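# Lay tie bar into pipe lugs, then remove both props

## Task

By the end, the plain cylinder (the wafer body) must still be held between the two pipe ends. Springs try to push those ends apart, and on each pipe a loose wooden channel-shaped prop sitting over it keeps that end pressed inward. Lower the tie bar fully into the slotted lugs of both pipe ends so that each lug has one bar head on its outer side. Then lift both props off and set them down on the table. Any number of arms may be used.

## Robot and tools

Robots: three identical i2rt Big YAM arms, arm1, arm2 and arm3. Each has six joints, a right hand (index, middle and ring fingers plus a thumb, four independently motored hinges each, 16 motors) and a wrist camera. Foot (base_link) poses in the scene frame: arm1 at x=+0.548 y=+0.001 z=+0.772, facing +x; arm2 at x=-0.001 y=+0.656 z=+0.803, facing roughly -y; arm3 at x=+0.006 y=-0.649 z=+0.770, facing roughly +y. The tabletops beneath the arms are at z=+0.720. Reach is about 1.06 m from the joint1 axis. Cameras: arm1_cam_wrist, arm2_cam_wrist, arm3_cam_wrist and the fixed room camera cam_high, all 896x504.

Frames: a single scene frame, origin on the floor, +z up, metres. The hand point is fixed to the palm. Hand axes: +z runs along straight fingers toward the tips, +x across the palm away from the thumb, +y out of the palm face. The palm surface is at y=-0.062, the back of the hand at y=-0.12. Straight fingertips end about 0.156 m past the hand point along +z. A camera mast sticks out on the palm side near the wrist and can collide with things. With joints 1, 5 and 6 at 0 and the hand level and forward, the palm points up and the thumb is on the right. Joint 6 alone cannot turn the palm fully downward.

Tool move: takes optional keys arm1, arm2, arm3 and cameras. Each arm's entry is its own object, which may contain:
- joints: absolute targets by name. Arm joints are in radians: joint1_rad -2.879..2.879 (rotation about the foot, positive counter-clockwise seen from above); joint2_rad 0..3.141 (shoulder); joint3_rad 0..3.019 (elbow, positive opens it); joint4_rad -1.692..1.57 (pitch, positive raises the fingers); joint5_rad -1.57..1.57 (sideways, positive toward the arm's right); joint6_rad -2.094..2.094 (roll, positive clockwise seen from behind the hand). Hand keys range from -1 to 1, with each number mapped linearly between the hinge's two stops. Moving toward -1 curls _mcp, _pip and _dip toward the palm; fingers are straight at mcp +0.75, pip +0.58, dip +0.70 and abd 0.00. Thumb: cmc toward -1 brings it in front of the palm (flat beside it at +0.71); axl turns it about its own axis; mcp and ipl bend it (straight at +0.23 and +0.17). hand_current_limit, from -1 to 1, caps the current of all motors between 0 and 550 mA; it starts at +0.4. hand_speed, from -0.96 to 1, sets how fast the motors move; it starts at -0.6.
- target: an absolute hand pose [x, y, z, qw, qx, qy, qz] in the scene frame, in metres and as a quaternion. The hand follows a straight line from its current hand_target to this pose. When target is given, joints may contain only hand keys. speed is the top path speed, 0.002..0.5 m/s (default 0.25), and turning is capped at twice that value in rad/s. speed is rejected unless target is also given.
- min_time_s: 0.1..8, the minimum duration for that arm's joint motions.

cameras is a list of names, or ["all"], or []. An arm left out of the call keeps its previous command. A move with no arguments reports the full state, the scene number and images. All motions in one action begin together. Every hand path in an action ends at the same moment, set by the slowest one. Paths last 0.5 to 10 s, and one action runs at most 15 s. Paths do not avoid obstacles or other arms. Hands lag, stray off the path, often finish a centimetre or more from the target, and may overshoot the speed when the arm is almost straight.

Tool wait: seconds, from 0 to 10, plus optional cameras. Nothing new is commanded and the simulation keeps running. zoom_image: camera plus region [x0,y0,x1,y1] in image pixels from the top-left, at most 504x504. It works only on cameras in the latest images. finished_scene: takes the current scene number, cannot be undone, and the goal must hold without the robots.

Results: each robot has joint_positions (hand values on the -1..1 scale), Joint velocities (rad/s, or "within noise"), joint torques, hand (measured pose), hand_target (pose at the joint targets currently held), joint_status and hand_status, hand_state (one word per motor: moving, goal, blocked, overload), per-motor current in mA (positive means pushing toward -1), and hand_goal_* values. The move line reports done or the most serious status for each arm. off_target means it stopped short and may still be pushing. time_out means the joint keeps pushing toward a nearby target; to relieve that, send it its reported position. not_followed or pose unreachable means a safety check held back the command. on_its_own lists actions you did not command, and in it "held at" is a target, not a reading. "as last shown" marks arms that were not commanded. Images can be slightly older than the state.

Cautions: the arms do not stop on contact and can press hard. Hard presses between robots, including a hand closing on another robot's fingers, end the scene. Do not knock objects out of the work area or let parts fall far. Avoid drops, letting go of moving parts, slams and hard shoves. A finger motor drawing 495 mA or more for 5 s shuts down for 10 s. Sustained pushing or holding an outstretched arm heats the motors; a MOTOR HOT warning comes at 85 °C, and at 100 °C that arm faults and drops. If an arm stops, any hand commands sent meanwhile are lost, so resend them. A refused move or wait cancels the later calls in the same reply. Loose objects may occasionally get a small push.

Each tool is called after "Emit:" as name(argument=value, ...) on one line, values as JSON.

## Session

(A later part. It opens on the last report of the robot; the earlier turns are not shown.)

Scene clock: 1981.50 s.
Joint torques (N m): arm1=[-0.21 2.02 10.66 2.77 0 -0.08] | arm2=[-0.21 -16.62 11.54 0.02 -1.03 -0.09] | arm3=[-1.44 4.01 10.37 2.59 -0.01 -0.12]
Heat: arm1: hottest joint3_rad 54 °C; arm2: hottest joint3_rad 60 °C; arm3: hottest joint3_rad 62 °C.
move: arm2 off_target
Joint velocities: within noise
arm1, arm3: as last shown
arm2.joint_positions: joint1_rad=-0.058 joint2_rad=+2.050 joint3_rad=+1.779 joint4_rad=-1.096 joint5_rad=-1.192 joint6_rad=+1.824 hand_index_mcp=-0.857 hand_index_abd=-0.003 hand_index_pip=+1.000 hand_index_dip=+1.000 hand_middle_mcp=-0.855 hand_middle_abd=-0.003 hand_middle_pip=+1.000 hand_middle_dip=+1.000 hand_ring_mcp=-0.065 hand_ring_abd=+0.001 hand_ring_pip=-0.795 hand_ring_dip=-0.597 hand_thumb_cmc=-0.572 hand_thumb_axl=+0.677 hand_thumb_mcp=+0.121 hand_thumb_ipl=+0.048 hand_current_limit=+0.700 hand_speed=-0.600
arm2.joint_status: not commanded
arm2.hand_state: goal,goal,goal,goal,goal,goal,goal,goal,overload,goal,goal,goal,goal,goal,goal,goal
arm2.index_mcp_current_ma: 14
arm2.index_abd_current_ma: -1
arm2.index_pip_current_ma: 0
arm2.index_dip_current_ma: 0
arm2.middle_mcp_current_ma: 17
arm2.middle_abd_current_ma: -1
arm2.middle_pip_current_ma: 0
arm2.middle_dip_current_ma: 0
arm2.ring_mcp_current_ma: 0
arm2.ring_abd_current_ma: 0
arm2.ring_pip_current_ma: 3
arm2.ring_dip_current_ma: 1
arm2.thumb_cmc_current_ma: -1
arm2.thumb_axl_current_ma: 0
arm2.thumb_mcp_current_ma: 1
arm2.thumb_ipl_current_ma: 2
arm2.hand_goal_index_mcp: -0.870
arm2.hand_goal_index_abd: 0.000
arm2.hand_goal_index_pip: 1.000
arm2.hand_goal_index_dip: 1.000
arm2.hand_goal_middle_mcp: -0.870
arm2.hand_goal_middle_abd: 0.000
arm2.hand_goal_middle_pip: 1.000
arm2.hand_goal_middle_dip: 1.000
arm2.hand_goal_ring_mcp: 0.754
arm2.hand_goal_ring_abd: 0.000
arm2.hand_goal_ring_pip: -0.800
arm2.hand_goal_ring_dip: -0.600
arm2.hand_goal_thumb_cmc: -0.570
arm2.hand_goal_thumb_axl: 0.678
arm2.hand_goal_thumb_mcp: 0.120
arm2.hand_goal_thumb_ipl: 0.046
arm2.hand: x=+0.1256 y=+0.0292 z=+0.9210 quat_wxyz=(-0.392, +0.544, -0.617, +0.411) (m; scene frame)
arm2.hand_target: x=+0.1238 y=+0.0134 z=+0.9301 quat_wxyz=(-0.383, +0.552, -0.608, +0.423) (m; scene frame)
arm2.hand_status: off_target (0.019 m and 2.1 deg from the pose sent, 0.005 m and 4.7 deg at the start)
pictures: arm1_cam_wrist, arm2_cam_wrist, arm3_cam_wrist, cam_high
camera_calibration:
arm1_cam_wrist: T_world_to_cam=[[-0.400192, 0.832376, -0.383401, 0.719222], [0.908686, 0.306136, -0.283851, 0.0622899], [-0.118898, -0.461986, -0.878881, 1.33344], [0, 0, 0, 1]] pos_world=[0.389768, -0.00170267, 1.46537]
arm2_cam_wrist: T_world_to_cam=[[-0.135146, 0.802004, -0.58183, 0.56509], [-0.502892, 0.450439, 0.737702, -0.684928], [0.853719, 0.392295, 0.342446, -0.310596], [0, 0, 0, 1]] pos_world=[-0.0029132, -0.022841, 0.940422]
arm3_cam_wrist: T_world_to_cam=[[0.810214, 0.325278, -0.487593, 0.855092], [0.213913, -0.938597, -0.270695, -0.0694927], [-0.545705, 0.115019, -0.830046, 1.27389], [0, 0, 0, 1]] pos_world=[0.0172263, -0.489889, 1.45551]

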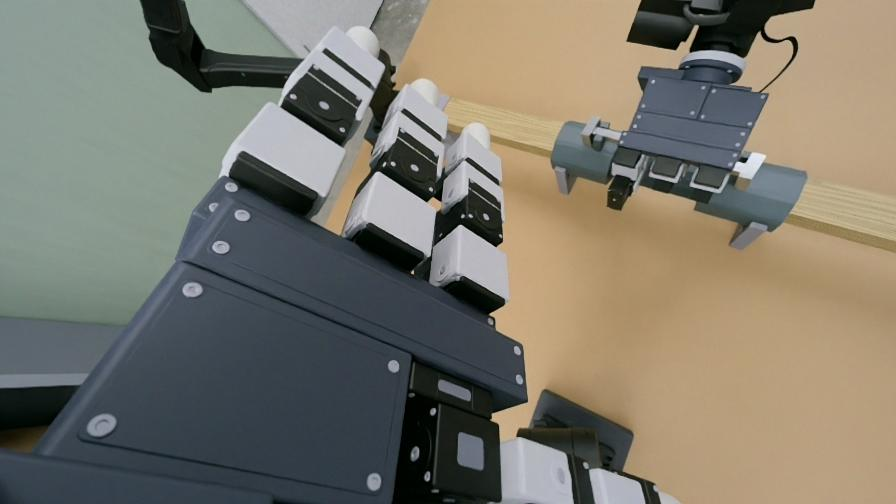

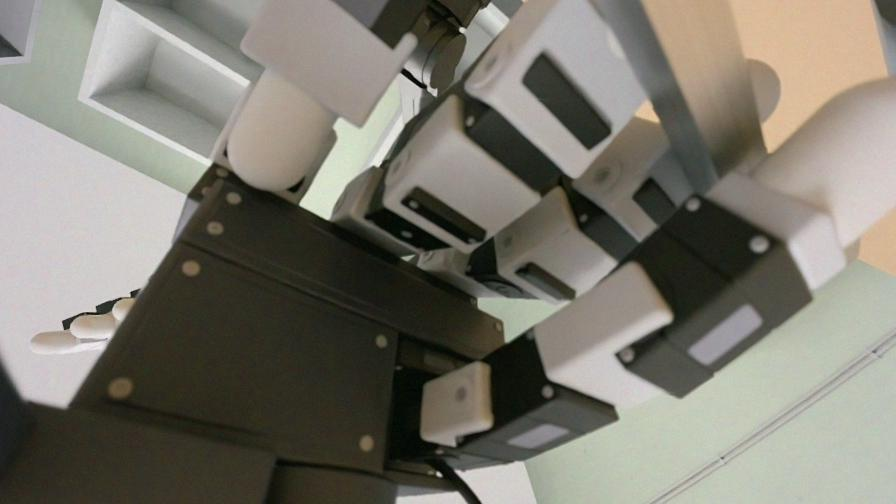

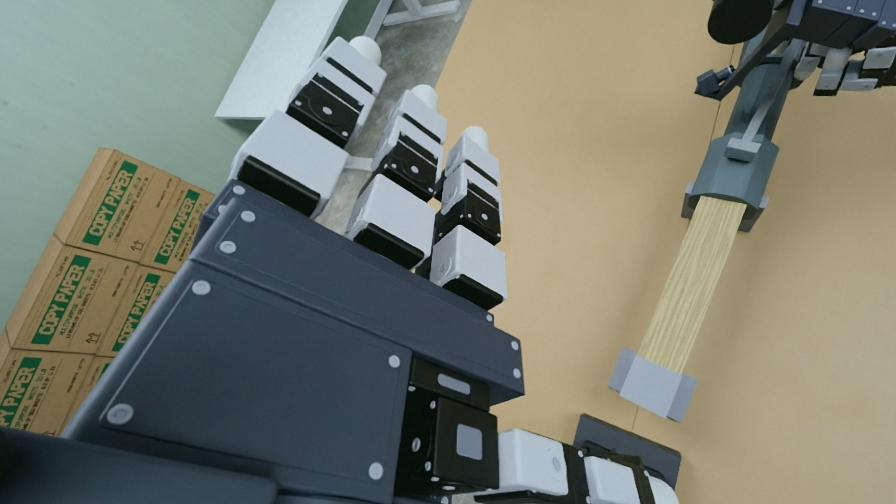

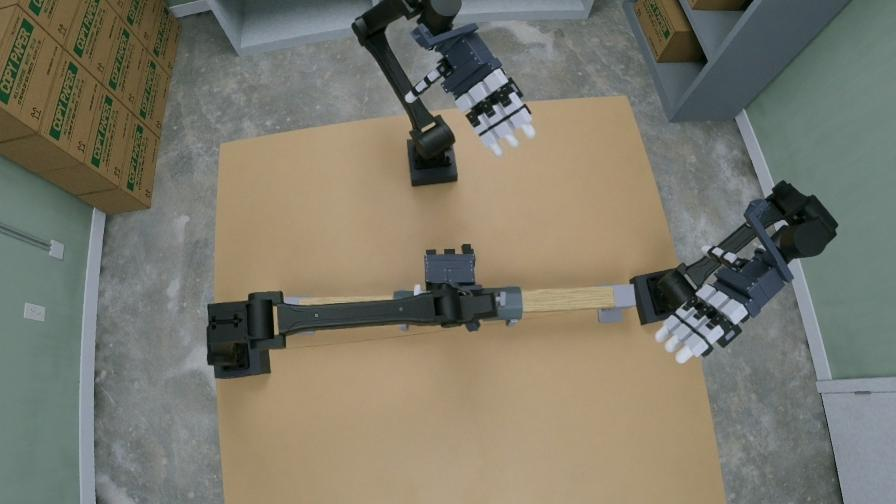

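Emit:
move(arm2={"target":[0.108,0.008,0.938,-0.38368,0.55217,-0.60789,0.42240],"speed":0.04}, cameras=["arm1_cam_wrist","arm3_cam_wrist"])

Emit:
zoom_image(camera="arm1_cam_wrist", region=[600, 90, 800, 200])

Emit:
zoom_image(camera="arm3_cam_wrist", region=[680, 0, 896, 200])

Scene clock: 1993.03 s.
Joint torques (N m): arm1=[1.2 1.32 10.65 2.93 -0.04 -0.08] | arm2=[-1.03 -16.67 11.49 -0.03 -0.97 -0.11] | arm3=[-1.38 3.96 10.32 2.59 -0.02 -0.13]
Heat: arm1: hottest joint3_rad 54 °C; arm2: hottest joint3_rad 61 °C; arm3: hottest joint3_rad 62 °C.
move: arm2 off_target
Joint velocities: within noise
arm1: as last shown
arm2.joint_positions: joint1_rad=-0.073 joint2_rad=+2.070 joint3_rad=+1.837 joint4_rad=-1.195 joint5_rad=-1.198 joint6_rad=+1.761 hand_index_mcp=-0.857 hand_index_abd=-0.001 hand_index_pip=+1.000 hand_index_dip=+1.000 hand_middle_mcp=-0.855 hand_middle_abd=-0.003 hand_middle_pip=+1.000 hand_middle_dip=+1.000 hand_ring_mcp=-0.065 hand_ring_abd=+0.001 hand_ring_pip=-0.795 hand_ring_dip=-0.597 hand_thumb_cmc=-0.572 hand_thumb_axl=+0.677 hand_thumb_mcp=+0.121 hand_thumb_ipl=+0.048 hand_current_limit=+0.700 hand_speed=-0.600
arm2.joint_status: not commanded
arm2.hand_state: goal,goal,goal,goal,goal,goal,goal,goal,overload,goal,goal,goal,goal,goal,goal,goal
arm2.index_mcp_current_ma: 14
arm2.index_abd_current_ma: 0
arm2.index_pip_current_ma: 0
arm2.index_dip_current_ma: 0
arm2.middle_mcp_current_ma: 17
arm2.middle_abd_current_ma: -1
arm2.middle_pip_current_ma: 0
arm2.middle_dip_current_ma: 0
arm2.ring_mcp_current_ma: 0
arm2.ring_abd_current_ma: 0
arm2.ring_pip_current_ma: 3
arm2.ring_dip_current_ma: 1
arm2.thumb_cmc_current_ma: -1
arm2.thumb_axl_current_ma: 0
arm2.thumb_mcp_current_ma: 1
arm2.thumb_ipl_current_ma: 2
arm2.hand_goal_index_mcp: -0.870
arm2.hand_goal_index_abd: 0.000
arm2.hand_goal_index_pip: 1.000
arm2.hand_goal_index_dip: 1.000
arm2.hand_goal_middle_mcp: -0.870
arm2.hand_goal_middle_abd: 0.000
arm2.hand_goal_middle_pip: 1.000
arm2.hand_goal_middle_dip: 1.000
arm2.hand_goal_ring_mcp: 0.754
arm2.hand_goal_ring_abd: 0.000
arm2.hand_goal_ring_pip: -0.800
arm2.hand_goal_ring_dip: -0.600
arm2.hand_goal_thumb_cmc: -0.570
arm2.hand_goal_thumb_axl: 0.678
arm2.hand_goal_thumb_mcp: 0.120
arm2.hand_goal_thumb_ipl: 0.046
arm2.hand: x=+0.1163 y=+0.0257 z=+0.9300 quat_wxyz=(-0.395, +0.546, -0.615, +0.410) (m; scene frame)
arm2.hand_target: x=+0.1077 y=+0.0090 z=+0.9381 quat_wxyz=(-0.383, +0.552, -0.608, +0.423) (m; scene frame)
arm2.hand_status: off_target (0.021 m and 2.2 deg from the pose sent, 0.032 m and 2.1 deg at the start)
arm3.joint_positions: joint1_rad=+0.443 joint2_rad=+0.524 joint3_rad=+1.325 joint4_rad=-1.149 joint5_rad=-0.043 joint6_rad=+1.166 hand_index_mcp=+0.754 hand_index_abd=+0.001 hand_index_pip=+0.577 hand_index_dip=+0.696 hand_middle_mcp=+0.754 hand_middle_abd=+0.001 hand_middle_pip=+0.577 hand_middle_dip=+0.696 hand_ring_mcp=+0.754 hand_ring_abd=+0.001 hand_ring_pip=+0.577 hand_ring_dip=+0.696 hand_thumb_cmc=+0.714 hand_thumb_axl=+0.677 hand_thumb_mcp=+0.226 hand_thumb_ipl=+0.168 hand_current_limit=+0.400 hand_speed=-0.600
arm3.joint_status: not commanded
arm3.hand_state: goal,goal,goal,goal,goal,goal,goal,goal,goal,goal,goal,goal,goal,goal,goal,goal
arm3.index_mcp_current_ma: 0
arm3.index_abd_current_ma: 0
arm3.index_pip_current_ma: 0
arm3.index_dip_current_ma: 0
arm3.middle_mcp_current_ma: 0
arm3.middle_abd_current_ma: 0
arm3.middle_pip_current_ma: 0
arm3.middle_dip_current_ma: 0
arm3.ring_mcp_current_ma: 0
arm3.ring_abd_current_ma: 0
arm3.ring_pip_current_ma: 0
arm3.ring_dip_current_ma: 0
arm3.thumb_cmc_current_ma: 0
arm3.thumb_axl_current_ma: 0
arm3.thumb_mcp_current_ma: 0
arm3.thumb_ipl_current_ma: 0
arm3.hand_goal_index_mcp: 0.754
arm3.hand_goal_index_abd: 0.000
arm3.hand_goal_index_pip: 0.576
arm3.hand_goal_index_dip: 0.696
arm3.hand_goal_middle_mcp: 0.754
arm3.hand_goal_middle_abd: 0.000
arm3.hand_goal_middle_pip: 0.576
arm3.hand_goal_middle_dip: 0.696
arm3.hand_goal_ring_mcp: 0.754
arm3.hand_goal_ring_abd: 0.000
arm3.hand_goal_ring_pip: 0.576
arm3.hand_goal_ring_dip: 0.696
arm3.hand_goal_thumb_cmc: 0.714
arm3.hand_goal_thumb_axl: 0.678
arm3.hand_goal_thumb_mcp: 0.226
arm3.hand_goal_thumb_ipl: 0.168
arm3.hand: x=-0.0297 y=-0.4101 z=+1.3519 quat_wxyz=(-0.439, +0.259, +0.773, +0.379) (m; scene frame)
arm3.hand_target: x=-0.0277 y=-0.4139 z=+1.3638 quat_wxyz=(-0.447, +0.257, +0.765, +0.386) (m; scene frame)
arm3.hand_status: not commanded
pictures: arm1_cam_wrist, arm3_cam_wrist
camera_calibration:
arm1_cam_wrist: T_world_to_cam=[[-0.400192, 0.832376, -0.383401, 0.719222], [0.908686, 0.306136, -0.283851, 0.0622899], [-0.118898, -0.461986, -0.878881, 1.33344], [0, 0, 0, 1]] pos_world=[0.389768, -0.00170267, 1.46537]
arm3_cam_wrist: T_world_to_cam=[[0.810214, 0.325278, -0.487593, 0.855092], [0.213913, -0.938597, -0.270695, -0.0694927], [-0.545705, 0.115019, -0.830046, 1.27389], [0, 0, 0, 1]] pos_world=[0.0172263, -0.489889, 1.45551]

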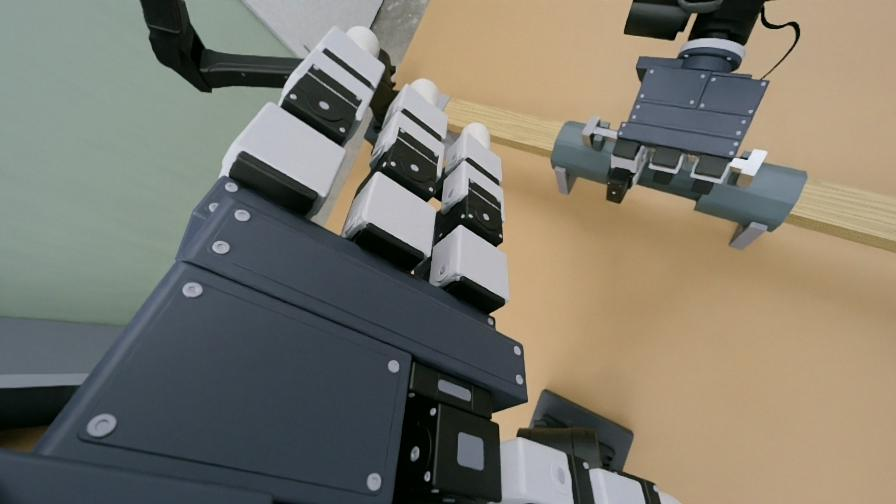

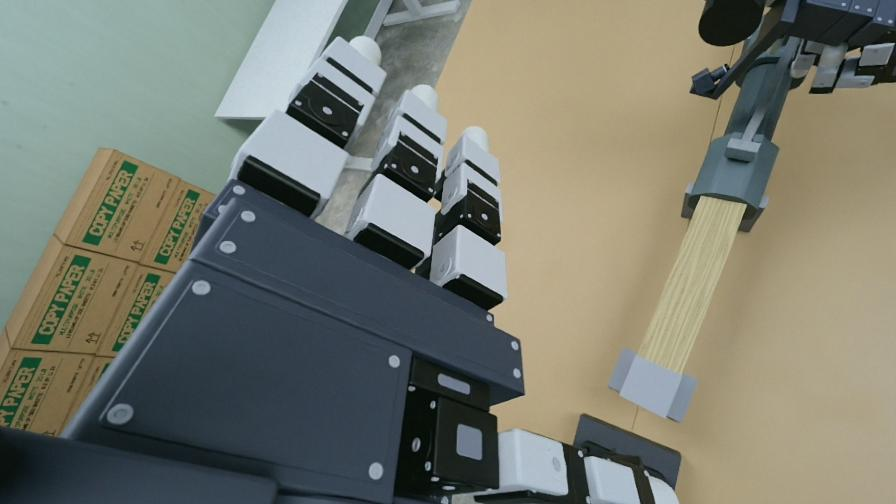

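Scaled by 2.520 from the camera's 896x504 image, which has a finer 1280x720 frame.

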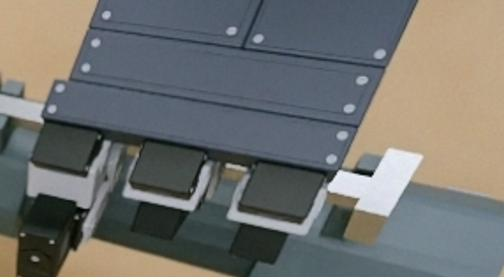

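Scaled by 2.333 from the camera's 896x504 image, which has a finer 1280x720 frame.

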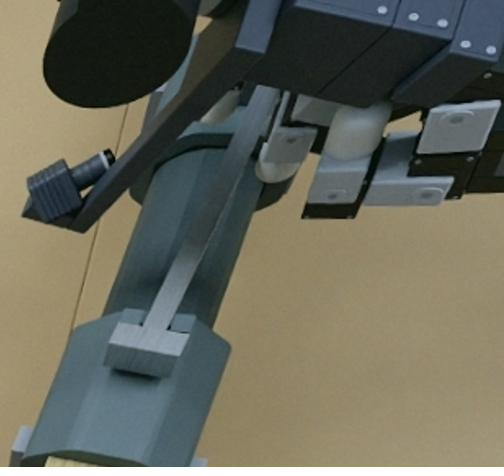

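Emit:
move(arm2={"target":[0.0985,0.008,0.932,-0.38368,0.55217,-0.60789,0.42240],"speed":0.04}, cameras=["arm1_cam_wrist","arm3_cam_wrist"])

Emit:
zoom_image(camera="arm1_cam_wrist", region=[600, 90, 800, 200])

Emit:
zoom_image(camera="arm3_cam_wrist", region=[680, 0, 896, 200])

Scene clock: 2001.30 s.
Joint torques (N m): arm1=[0.56 2.02 10.61 2.81 -0.05 -0.04] | arm2=[-1.08 -16.85 11.49 0.01 -0.98 -0.12] | arm3=[-1.49 3.9 10.39 2.58 -0.01 -0.13]
Heat: arm1: hottest joint3_rad 54 °C; arm2: hottest joint3_rad 64 °C; arm3: hottest joint3_rad 62 °C.
move: arm2 off_target
Joint velocities: within noise
arm1, arm3: as last shown
arm2.joint_positions: joint1_rad=-0.087 joint2_rad=+2.083 joint3_rad=+1.843 joint4_rad=-1.226 joint5_rad=-1.200 joint6_rad=+1.720 hand_index_mcp=-0.857 hand_index_abd=-0.001 hand_index_pip=+1.000 hand_index_dip=+1.000 hand_middle_mcp=-0.855 hand_middle_abd=-0.003 hand_middle_pip=+1.000 hand_middle_dip=+1.000 hand_ring_mcp=-0.065 hand_ring_abd=+0.001 hand_ring_pip=-0.795 hand_ring_dip=-0.597 hand_thumb_cmc=-0.572 hand_thumb_axl=+0.677 hand_thumb_mcp=+0.121 hand_thumb_ipl=+0.048 hand_current_limit=+0.700 hand_speed=-0.600
arm2.joint_status: not commanded
arm2.hand_state: goal,goal,goal,goal,goal,goal,goal,goal,overload,goal,goal,goal,goal,goal,goal,goal
arm2.index_mcp_current_ma: 14
arm2.index_abd_current_ma: 0
arm2.index_pip_current_ma: 0
arm2.index_dip_current_ma: 0
arm2.middle_mcp_current_ma: 17
arm2.middle_abd_current_ma: -1
arm2.middle_pip_current_ma: 0
arm2.middle_dip_current_ma: 0
arm2.ring_mcp_current_ma: 0
arm2.ring_abd_current_ma: 0
arm2.ring_pip_current_ma: 3
arm2.ring_dip_current_ma: 1
arm2.thumb_cmc_current_ma: -1
arm2.thumb_axl_current_ma: 0
arm2.thumb_mcp_current_ma: 1
arm2.thumb_ipl_current_ma: 2
arm2.hand_goal_index_mcp: -0.870
arm2.hand_goal_index_abd: 0.000
arm2.hand_goal_index_pip: 1.000
arm2.hand_goal_index_dip: 1.000
arm2.hand_goal_middle_mcp: -0.870
arm2.hand_goal_middle_abd: 0.000
arm2.hand_goal_middle_pip: 1.000
arm2.hand_goal_middle_dip: 1.000
arm2.hand_goal_ring_mcp: 0.754
arm2.hand_goal_ring_abd: 0.000
arm2.hand_goal_ring_pip: -0.800
arm2.hand_goal_ring_dip: -0.600
arm2.hand_goal_thumb_cmc: -0.570
arm2.hand_goal_thumb_axl: 0.678
arm2.hand_goal_thumb_mcp: 0.120
arm2.hand_goal_thumb_ipl: 0.046
arm2.hand: x=+0.1070 y=+0.0257 z=+0.9236 quat_wxyz=(-0.395, +0.546, -0.615, +0.409) (m; scene frame)
arm2.hand_target: x=+0.0982 y=+0.0090 z=+0.9322 quat_wxyz=(-0.383, +0.552, -0.608, +0.423) (m; scene frame)
arm2.hand_status: off_target (0.021 m and 2.2 deg from the pose sent, 0.025 m and 2.2 deg at the start)
pictures: arm1_cam_wrist, arm3_cam_wrist
camera_calibration:
arm1_cam_wrist: T_world_to_cam=[[-0.400192, 0.832376, -0.383401, 0.719222], [0.908686, 0.306136, -0.283851, 0.0622899], [-0.118898, -0.461986, -0.878881, 1.33344], [0, 0, 0, 1]] pos_world=[0.389768, -0.00170267, 1.46537]
arm3_cam_wrist: T_world_to_cam=[[0.810214, 0.325278, -0.487593, 0.855092], [0.213913, -0.938597, -0.270695, -0.0694927], [-0.545705, 0.115019, -0.830046, 1.27389], [0, 0, 0, 1]] pos_world=[0.0172263, -0.489889, 1.45551]

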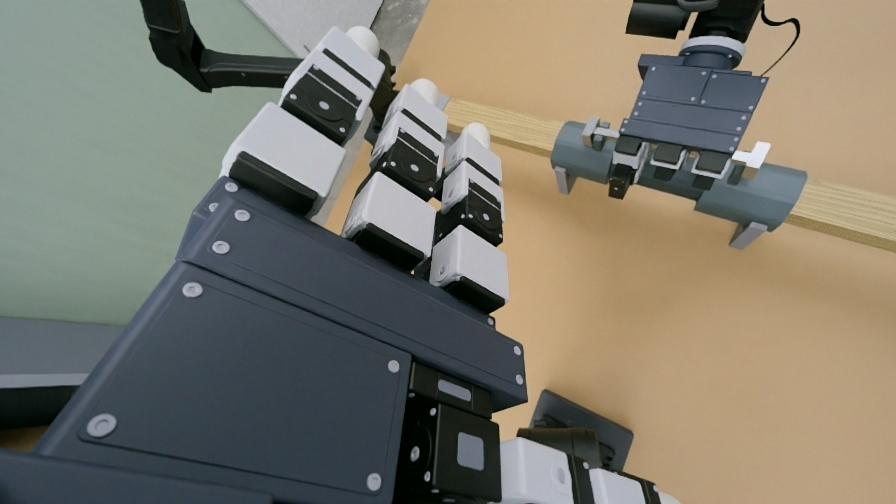

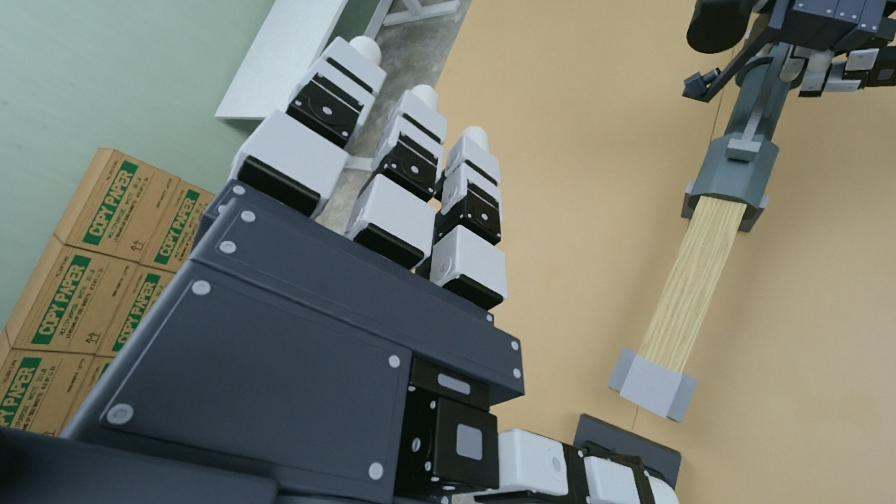

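Scaled by 2.520 from the camera's 896x504 image, which has a finer 1280x720 frame.

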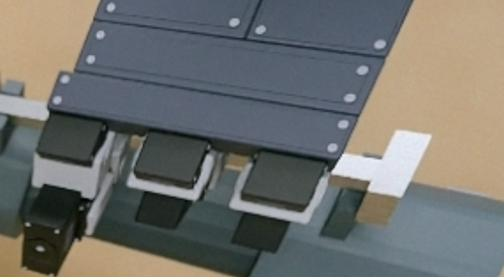

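Scaled by 2.333 from the camera's 896x504 image, which has a finer 1280x720 frame.

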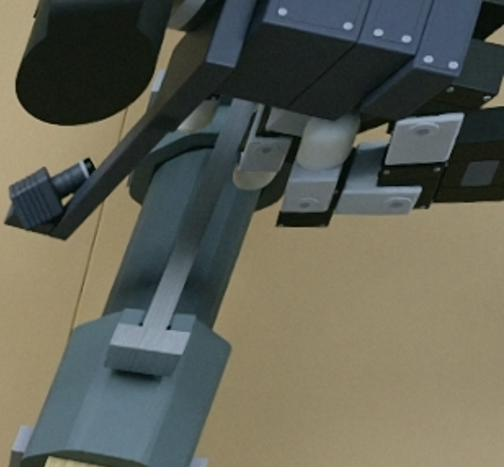

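Emit:
zoom_image(camera="arm1_cam_wrist", region=[715, 120, 795, 190])

Emit:
zoom_image(camera="arm3_cam_wrist", region=[710, 30, 800, 170])

Scaled by 6.300 from the camera's 896x504 image, which has a finer 1280x720 frame.

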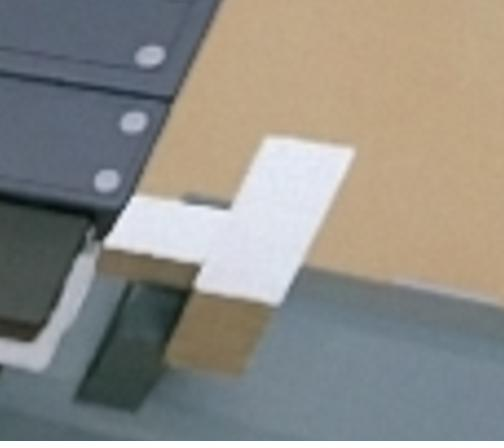

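Scaled by 3.600 from the camera's 896x504 image, which has a finer 1280x720 frame.

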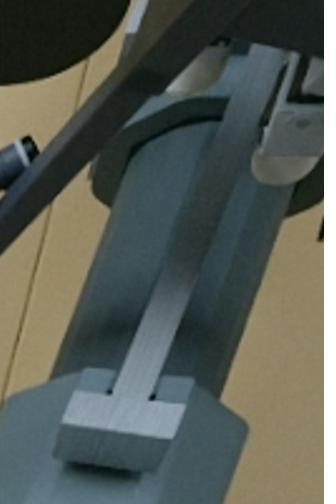

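Emit:
move(arm2={"target":[0.1005,0.008,0.945,-0.38368,0.55217,-0.60789,0.42240],"speed":0.04}, cameras=["arm1_cam_wrist","arm3_cam_wrist","cam_high"])

Emit:
zoom_image(camera="cam_high", region=[390, 270, 430, 310])

Emit:
zoom_image(camera="arm1_cam_wrist", region=[725, 135, 775, 190])

Scene clock: 2058.57 s.
Joint torques (N m): arm1=[0.79 2.26 10.78 2.81 0.04 -0.06] | arm2=[-0.79 -17.55 11.37 -0.21 -0.97 -0.03] | arm3=[-1.55 3.96 10.36 2.58 -0.02 -0.13]
Heat: arm1: hottest joint3_rad 54 °C; arm2: hottest joint3_rad 71 °C; arm3: hottest joint3_rad 62 °C.
move: arm2 off_target
Joint velocities: within noise
arm1, arm3: as last shown
arm2.joint_positions: joint1_rad=-0.087 joint2_rad=+2.083 joint3_rad=+1.862 joint4_rad=-1.246 joint5_rad=-1.200 joint6_rad=+1.720 hand_index_mcp=-0.857 hand_index_abd=-0.001 hand_index_pip=+1.000 hand_index_dip=+1.000 hand_middle_mcp=-0.855 hand_middle_abd=-0.003 hand_middle_pip=+1.000 hand_middle_dip=+1.000 hand_ring_mcp=-0.065 hand_ring_abd=+0.001 hand_ring_pip=-0.795 hand_ring_dip=-0.597 hand_thumb_cmc=-0.572 hand_thumb_axl=+0.677 hand_thumb_mcp=+0.121 hand_thumb_ipl=+0.048 hand_current_limit=+0.700 hand_speed=-0.600
arm2.joint_status: not commanded
arm2.hand_state: goal,goal,goal,goal,goal,goal,goal,goal,overload,goal,goal,goal,goal,goal,goal,goal
arm2.index_mcp_current_ma: 14
arm2.index_abd_current_ma: 0
arm2.index_pip_current_ma: 0
arm2.index_dip_current_ma: 0
arm2.middle_mcp_current_ma: 17
arm2.middle_abd_current_ma: -1
arm2.middle_pip_current_ma: 0
arm2.middle_dip_current_ma: 0
arm2.ring_mcp_current_ma: 0
arm2.ring_abd_current_ma: 0
arm2.ring_pip_current_ma: 3
arm2.ring_dip_current_ma: 1
arm2.thumb_cmc_current_ma: -1
arm2.thumb_axl_current_ma: 0
arm2.thumb_mcp_current_ma: 1
arm2.thumb_ipl_current_ma: 2
arm2.hand_goal_index_mcp: -0.870
arm2.hand_goal_index_abd: 0.000
arm2.hand_goal_index_pip: 1.000
arm2.hand_goal_index_dip: 1.000
arm2.hand_goal_middle_mcp: -0.870
arm2.hand_goal_middle_abd: 0.000
arm2.hand_goal_middle_pip: 1.000
arm2.hand_goal_middle_dip: 1.000
arm2.hand_goal_ring_mcp: 0.754
arm2.hand_goal_ring_abd: 0.000
arm2.hand_goal_ring_pip: -0.800
arm2.hand_goal_ring_dip: -0.600
arm2.hand_goal_thumb_cmc: -0.570
arm2.hand_goal_thumb_axl: 0.678
arm2.hand_goal_thumb_mcp: 0.120
arm2.hand_goal_thumb_ipl: 0.046
arm2.hand: x=+0.1068 y=+0.0240 z=+0.9308 quat_wxyz=(-0.395, +0.546, -0.615, +0.409) (m; scene frame)
arm2.hand_target: x=+0.1003 y=+0.0090 z=+0.9452 quat_wxyz=(-0.383, +0.552, -0.608, +0.423) (m; scene frame)
arm2.hand_status: off_target (0.022 m and 2.2 deg from the pose sent, 0.029 m and 2.2 deg at the start)
pictures: arm1_cam_wrist, arm3_cam_wrist, cam_high
camera_calibration:
arm1_cam_wrist: T_world_to_cam=[[-0.400192, 0.832376, -0.383401, 0.719222], [0.908686, 0.306136, -0.283851, 0.0622899], [-0.118898, -0.461986, -0.878881, 1.33344], [0, 0, 0, 1]] pos_world=[0.389768, -0.00170267, 1.46537]
arm3_cam_wrist: T_world_to_cam=[[0.810214, 0.325278, -0.487593, 0.855092], [0.213913, -0.938597, -0.270695, -0.0694927], [-0.545705, 0.115019, -0.830046, 1.27389], [0, 0, 0, 1]] pos_world=[0.0172263, -0.489889, 1.45551]

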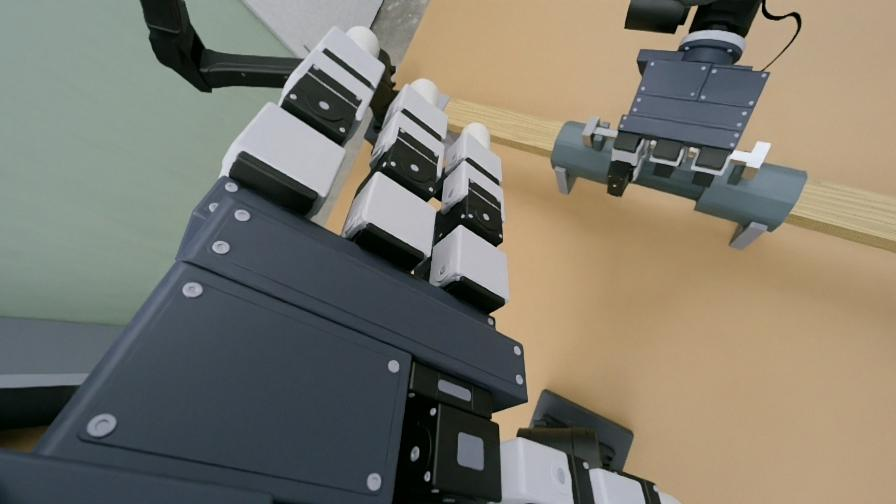

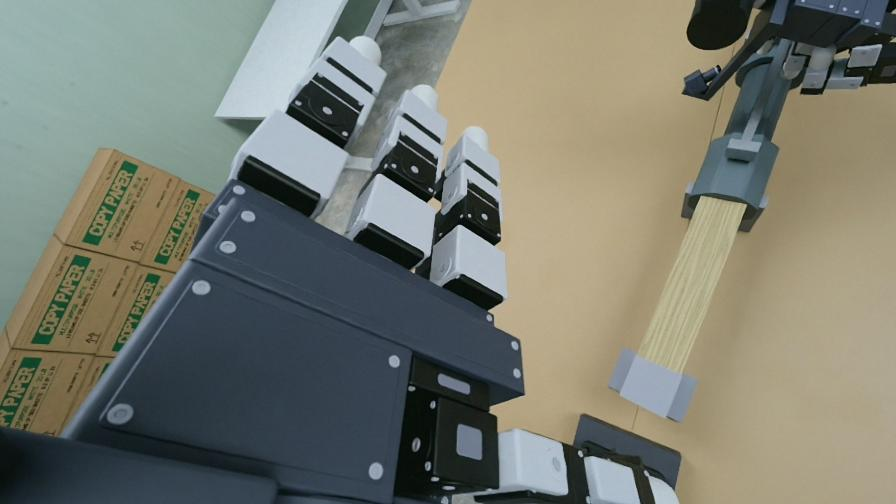

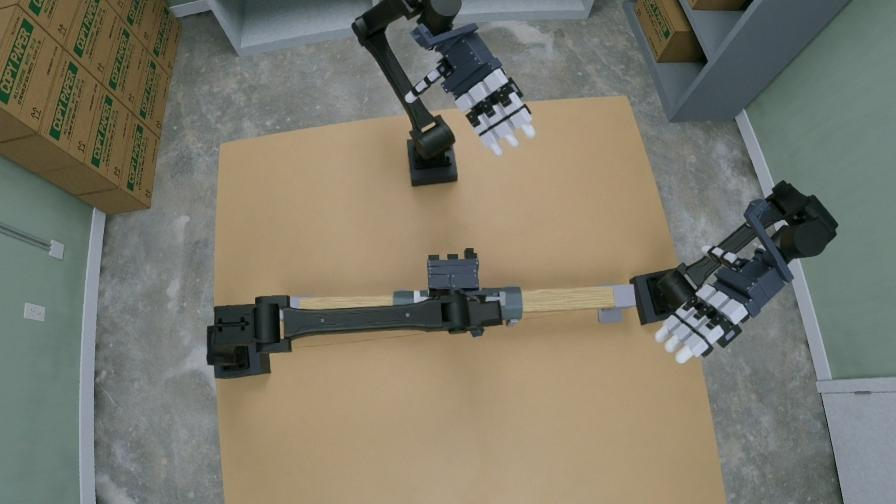

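Scaled by 12.600 from the camera's 896x504 image, which has a finer 1280x720 frame.

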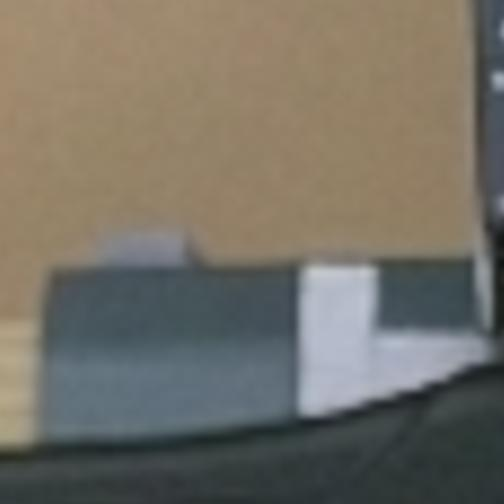

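Scaled by 9.164 from the camera's 896x504 image, which has a finer 1280x720 frame.

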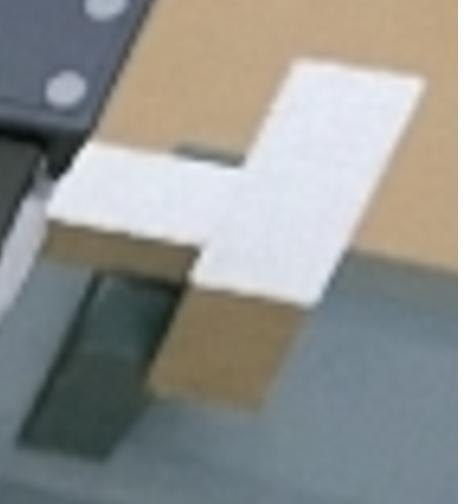

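Emit:
move(arm2={"joints":{"hand_index_mcp":-0.852,"hand_middle_mcp":-0.852,"hand_thumb_mcp":0.075,"hand_thumb_ipl":-0.005}}, cameras=["arm1_cam_wrist","arm3_cam_wrist","cam_high"])

Emit:
zoom_image(camera="arm1_cam_wrist", region=[725, 135, 775, 190])

Scene clock: 2128.27 s.
Joint torques (N m): arm1=[0.62 2.14 10.91 2.92 0.02 -0.1] | arm2=[-0.79 -17.55 11.4 -0.13 -0.97 -0.04] | arm3=[-1.49 3.96 10.36 2.61 -0.01 -0.13]
Heat: arm1: hottest joint3_rad 54 °C; arm2: hottest joint3_rad 78 °C; arm3: hottest joint3_rad 62 °C.
move: arm2 done
Joint velocities: within noise
arm1.joint_positions: joint1_rad=+0.487 joint2_rad=+0.529 joint3_rad=+1.363 joint4_rad=-1.256 joint5_rad=-0.064 joint6_rad=+1.052 hand_index_mcp=+0.755 hand_index_abd=+0.001 hand_index_pip=+0.577 hand_index_dip=+0.696 hand_middle_mcp=+0.755 hand_middle_abd=+0.001 hand_middle_pip=+0.577 hand_middle_dip=+0.696 hand_ring_mcp=+0.756 hand_ring_abd=+0.001 hand_ring_pip=+0.577 hand_ring_dip=+0.696 hand_thumb_cmc=+0.715 hand_thumb_axl=+0.677 hand_thumb_mcp=+0.226 hand_thumb_ipl=+0.168 hand_current_limit=+0.400 hand_speed=-0.600
arm1.joint_status: not commanded
arm1.hand_state: goal,goal,goal,goal,goal,goal,goal,goal,goal,goal,goal,goal,goal,goal,goal,goal
arm1.index_mcp_current_ma: 3
arm1.index_abd_current_ma: 1
arm1.index_pip_current_ma: 1
arm1.index_dip_current_ma: 0
arm1.middle_mcp_current_ma: 3
arm1.middle_abd_current_ma: 1
arm1.middle_pip_current_ma: 1
arm1.middle_dip_current_ma: 0
arm1.ring_mcp_current_ma: 3
arm1.ring_abd_current_ma: 1
arm1.ring_pip_current_ma: 1
arm1.ring_dip_current_ma: 0
arm1.thumb_cmc_current_ma: 2
arm1.thumb_axl_current_ma: -2
arm1.thumb_mcp_current_ma: 0
arm1.thumb_ipl_current_ma: -1
arm1.hand_goal_index_mcp: 0.754
arm1.hand_goal_index_abd: 0.000
arm1.hand_goal_index_pip: 0.576
arm1.hand_goal_index_dip: 0.696
arm1.hand_goal_middle_mcp: 0.754
arm1.hand_goal_middle_abd: 0.000
arm1.hand_goal_middle_pip: 0.576
arm1.hand_goal_middle_dip: 0.696
arm1.hand_goal_ring_mcp: 0.754
arm1.hand_goal_ring_abd: 0.000
arm1.hand_goal_ring_pip: 0.576
arm1.hand_goal_ring_dip: 0.696
arm1.hand_goal_thumb_cmc: 0.714
arm1.hand_goal_thumb_axl: 0.678
arm1.hand_goal_thumb_mcp: 0.226
arm1.hand_goal_thumb_ipl: 0.168
arm1.hand: x=+0.3154 y=-0.0379 z=+1.3528 quat_wxyz=(-0.544, -0.418, +0.727, -0.017) (m; scene frame)
arm1.hand_target: x=+0.3197 y=-0.0388 z=+1.3622 quat_wxyz=(-0.554, -0.419, +0.719, -0.020) (m; scene frame)
arm1.hand_status: not commanded
arm2.joint_positions: joint1_rad=-0.087 joint2_rad=+2.083 joint3_rad=+1.862 joint4_rad=-1.246 joint5_rad=-1.201 joint6_rad=+1.720 hand_index_mcp=-0.844 hand_index_abd=-0.001 hand_index_pip=+1.000 hand_index_dip=+1.000 hand_middle_mcp=-0.848 hand_middle_abd=-0.003 hand_middle_pip=+1.000 hand_middle_dip=+1.000 hand_ring_mcp=-0.065 hand_ring_abd=+0.001 hand_ring_pip=-0.795 hand_ring_dip=-0.597 hand_thumb_cmc=-0.572 hand_thumb_axl=+0.677 hand_thumb_mcp=+0.090 hand_thumb_ipl=+0.010 hand_current_limit=+0.700 hand_speed=-0.600
arm2.joint_status: all done
arm2.hand_state: goal,goal,goal,goal,goal,goal,goal,goal,overload,goal,goal,goal,goal,goal,goal,goal
arm2.index_mcp_current_ma: 6
arm2.index_abd_current_ma: 0
arm2.index_pip_current_ma: 0
arm2.index_dip_current_ma: 0
arm2.middle_mcp_current_ma: 2
arm2.middle_abd_current_ma: -1
arm2.middle_pip_current_ma: 0
arm2.middle_dip_current_ma: 0
arm2.ring_mcp_current_ma: 0
arm2.ring_abd_current_ma: 0
arm2.ring_pip_current_ma: 3
arm2.ring_dip_current_ma: 1
arm2.thumb_cmc_current_ma: -1
arm2.thumb_axl_current_ma: 0
arm2.thumb_mcp_current_ma: 22
arm2.thumb_ipl_current_ma: 21
arm2.hand_goal_index_mcp: -0.852
arm2.hand_goal_index_abd: 0.000
arm2.hand_goal_index_pip: 1.000
arm2.hand_goal_index_dip: 1.000
arm2.hand_goal_middle_mcp: -0.852
arm2.hand_goal_middle_abd: 0.000
arm2.hand_goal_middle_pip: 1.000
arm2.hand_goal_middle_dip: 1.000
arm2.hand_goal_ring_mcp: 0.754
arm2.hand_goal_ring_abd: 0.000
arm2.hand_goal_ring_pip: -0.800
arm2.hand_goal_ring_dip: -0.600
arm2.hand_goal_thumb_cmc: -0.570
arm2.hand_goal_thumb_axl: 0.678
arm2.hand_goal_thumb_mcp: 0.076
arm2.hand_goal_thumb_ipl: -0.004
arm2.hand: x=+0.1069 y=+0.0240 z=+0.9308 quat_wxyz=(-0.395, +0.546, -0.615, +0.409) (m; scene frame)
arm2.hand_target: x=+0.1003 y=+0.0090 z=+0.9452 quat_wxyz=(-0.383, +0.552, -0.608, +0.423) (m; scene frame)
arm2.hand_status: not commanded
arm3: as last shown
pictures: arm1_cam_wrist, arm3_cam_wrist, cam_high
camera_calibration:
arm1_cam_wrist: T_world_to_cam=[[-0.400192, 0.832376, -0.383401, 0.719222], [0.908686, 0.306136, -0.283851, 0.0622899], [-0.118898, -0.461986, -0.878881, 1.33344], [0, 0, 0, 1]] pos_world=[0.389768, -0.00170267, 1.46537]
arm3_cam_wrist: T_world_to_cam=[[0.810214, 0.325278, -0.487593, 0.855092], [0.213913, -0.938597, -0.270695, -0.0694927], [-0.545705, 0.115019, -0.830046, 1.27389], [0, 0, 0, 1]] pos_world=[0.0172263, -0.489889, 1.45551]

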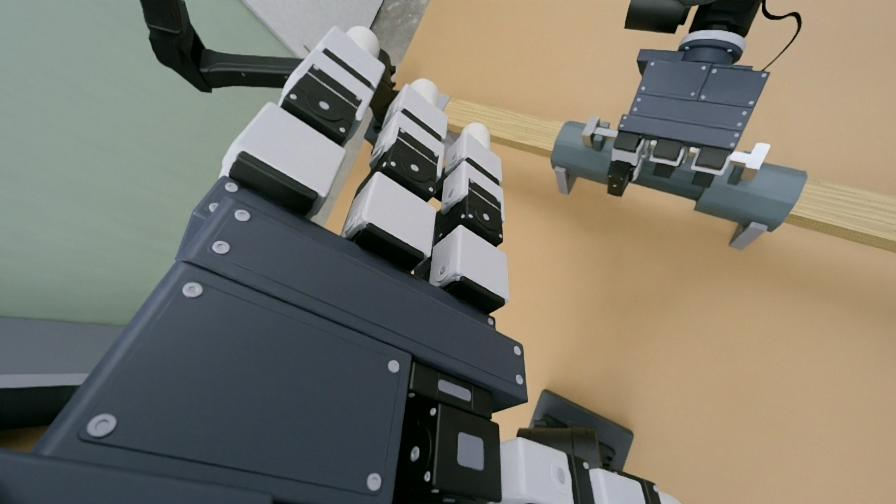

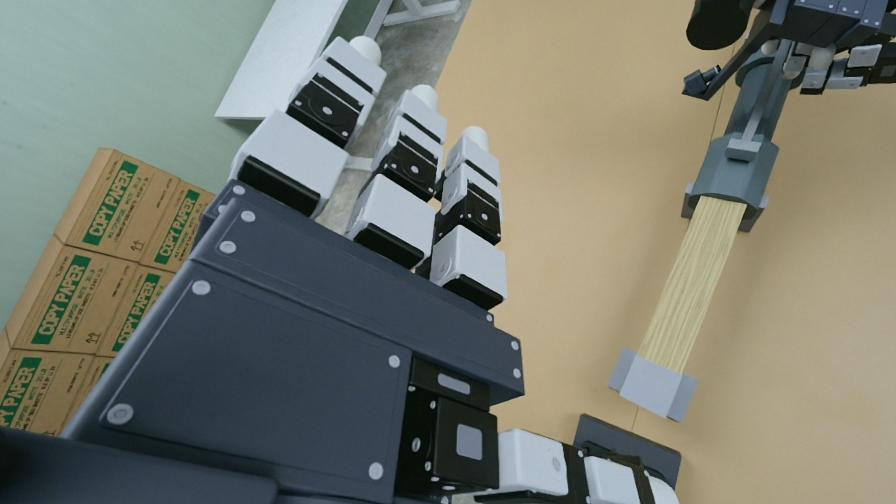

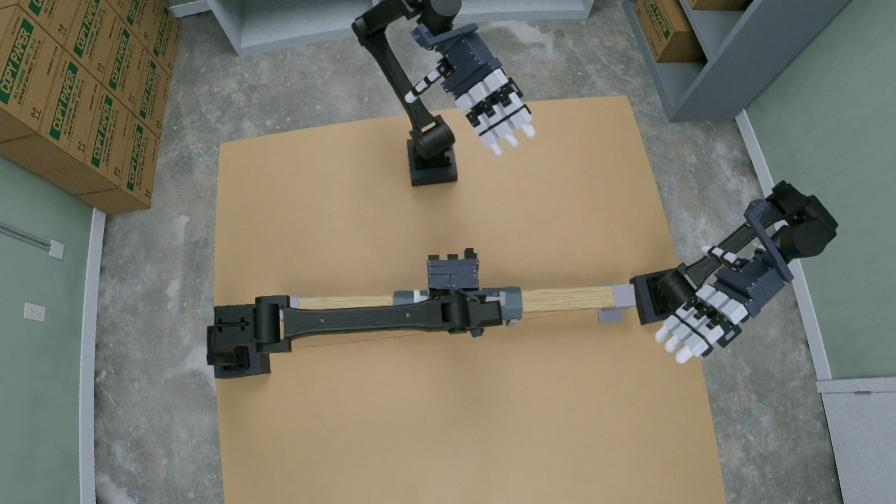

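Scaled by 9.164 from the camera's 896x504 image, which has a finer 1280x720 frame.

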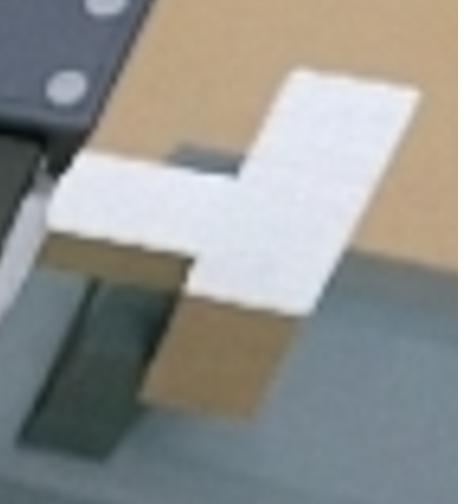

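Emit:
move(arm2={"joints":{"hand_index_mcp":-0.832,"hand_middle_mcp":-0.834,"hand_thumb_mcp":0.06,"hand_thumb_ipl":-0.03}}, cameras=["arm1_cam_wrist"])

Emit:
zoom_image(camera="arm1_cam_wrist", region=[725, 135, 775, 190])

Scene clock: 2134.43 s.
Joint torques (N m): arm1=[-0.38 1.61 10.77 2.74 0 -0.14] | arm2=[-0.79 -17.73 11.4 -0.13 -0.96 -0.03] | arm3=[-1.38 4.01 10.35 2.58 -0.02 -0.12]
Heat: arm1: hottest joint3_rad 54 °C; arm2: hottest joint3_rad 79 °C; arm3: hottest joint3_rad 62 °C.
move: arm2 off_target
Joint velocities: within noise
arm1, arm3: as last shown
arm2.joint_positions: joint1_rad=-0.087 joint2_rad=+2.083 joint3_rad=+1.862 joint4_rad=-1.246 joint5_rad=-1.201 joint6_rad=+1.720 hand_index_mcp=-0.822 hand_index_abd=-0.001 hand_index_pip=+1.000 hand_index_dip=+1.000 hand_middle_mcp=-0.831 hand_middle_abd=-0.003 hand_middle_pip=+1.000 hand_middle_dip=+1.000 hand_ring_mcp=-0.065 hand_ring_abd=+0.001 hand_ring_pip=-0.795 hand_ring_dip=-0.597 hand_thumb_cmc=-0.572 hand_thumb_axl=+0.677 hand_thumb_mcp=+0.084 hand_thumb_ipl=-0.012 hand_current_limit=+0.700 hand_speed=-0.600
arm2.joint_status: hand_thumb_mcp off_target (ended at +0.084, target +0.060); the others done
arm2.hand_state: goal,goal,goal,goal,goal,goal,goal,goal,overload,goal,goal,goal,goal,goal,blocked,goal
arm2.index_mcp_current_ma: 10
arm2.index_abd_current_ma: 0
arm2.index_pip_current_ma: 0
arm2.index_dip_current_ma: 0
arm2.middle_mcp_current_ma: 2
arm2.middle_abd_current_ma: -1
arm2.middle_pip_current_ma: 0
arm2.middle_dip_current_ma: 0
arm2.ring_mcp_current_ma: 0
arm2.ring_abd_current_ma: 0
arm2.ring_pip_current_ma: 3
arm2.ring_dip_current_ma: 1
arm2.thumb_cmc_current_ma: -1
arm2.thumb_axl_current_ma: 0
arm2.thumb_mcp_current_ma: 48
arm2.thumb_ipl_current_ma: 33
arm2.hand_goal_index_mcp: -0.832
arm2.hand_goal_index_abd: 0.000
arm2.hand_goal_index_pip: 1.000
arm2.hand_goal_index_dip: 1.000
arm2.hand_goal_middle_mcp: -0.834
arm2.hand_goal_middle_abd: 0.000
arm2.hand_goal_middle_pip: 1.000
arm2.hand_goal_middle_dip: 1.000
arm2.hand_goal_ring_mcp: 0.754
arm2.hand_goal_ring_abd: 0.000
arm2.hand_goal_ring_pip: -0.800
arm2.hand_goal_ring_dip: -0.600
arm2.hand_goal_thumb_cmc: -0.570
arm2.hand_goal_thumb_axl: 0.678
arm2.hand_goal_thumb_mcp: 0.060
arm2.hand_goal_thumb_ipl: -0.030
arm2.hand: x=+0.1069 y=+0.0240 z=+0.9308 quat_wxyz=(-0.395, +0.546, -0.615, +0.409) (m; scene frame)
arm2.hand_target: x=+0.1003 y=+0.0090 z=+0.9452 quat_wxyz=(-0.383, +0.552, -0.608, +0.423) (m; scene frame)
arm2.hand_status: not commanded
pictures: arm1_cam_wrist
camera_calibration:
arm1_cam_wrist: T_world_to_cam=[[-0.400192, 0.832376, -0.383401, 0.719222], [0.908686, 0.306136, -0.283851, 0.0622899], [-0.118898, -0.461986, -0.878881, 1.33344], [0, 0, 0, 1]] pos_world=[0.389768, -0.00170267, 1.46537]

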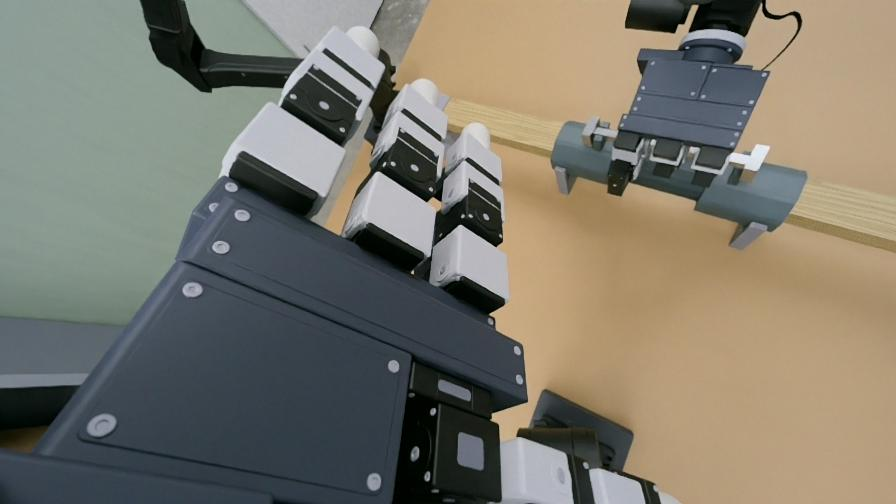

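Scaled by 9.164 from the camera's 896x504 image, which has a finer 1280x720 frame.

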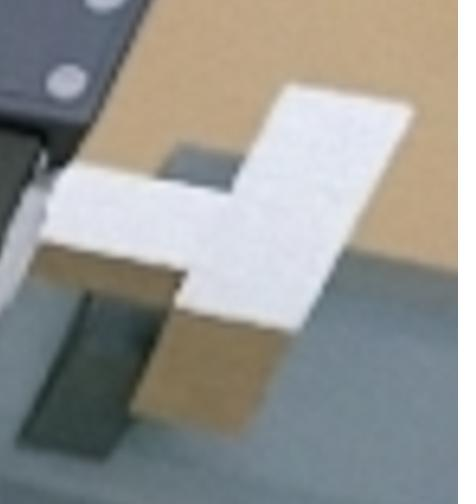

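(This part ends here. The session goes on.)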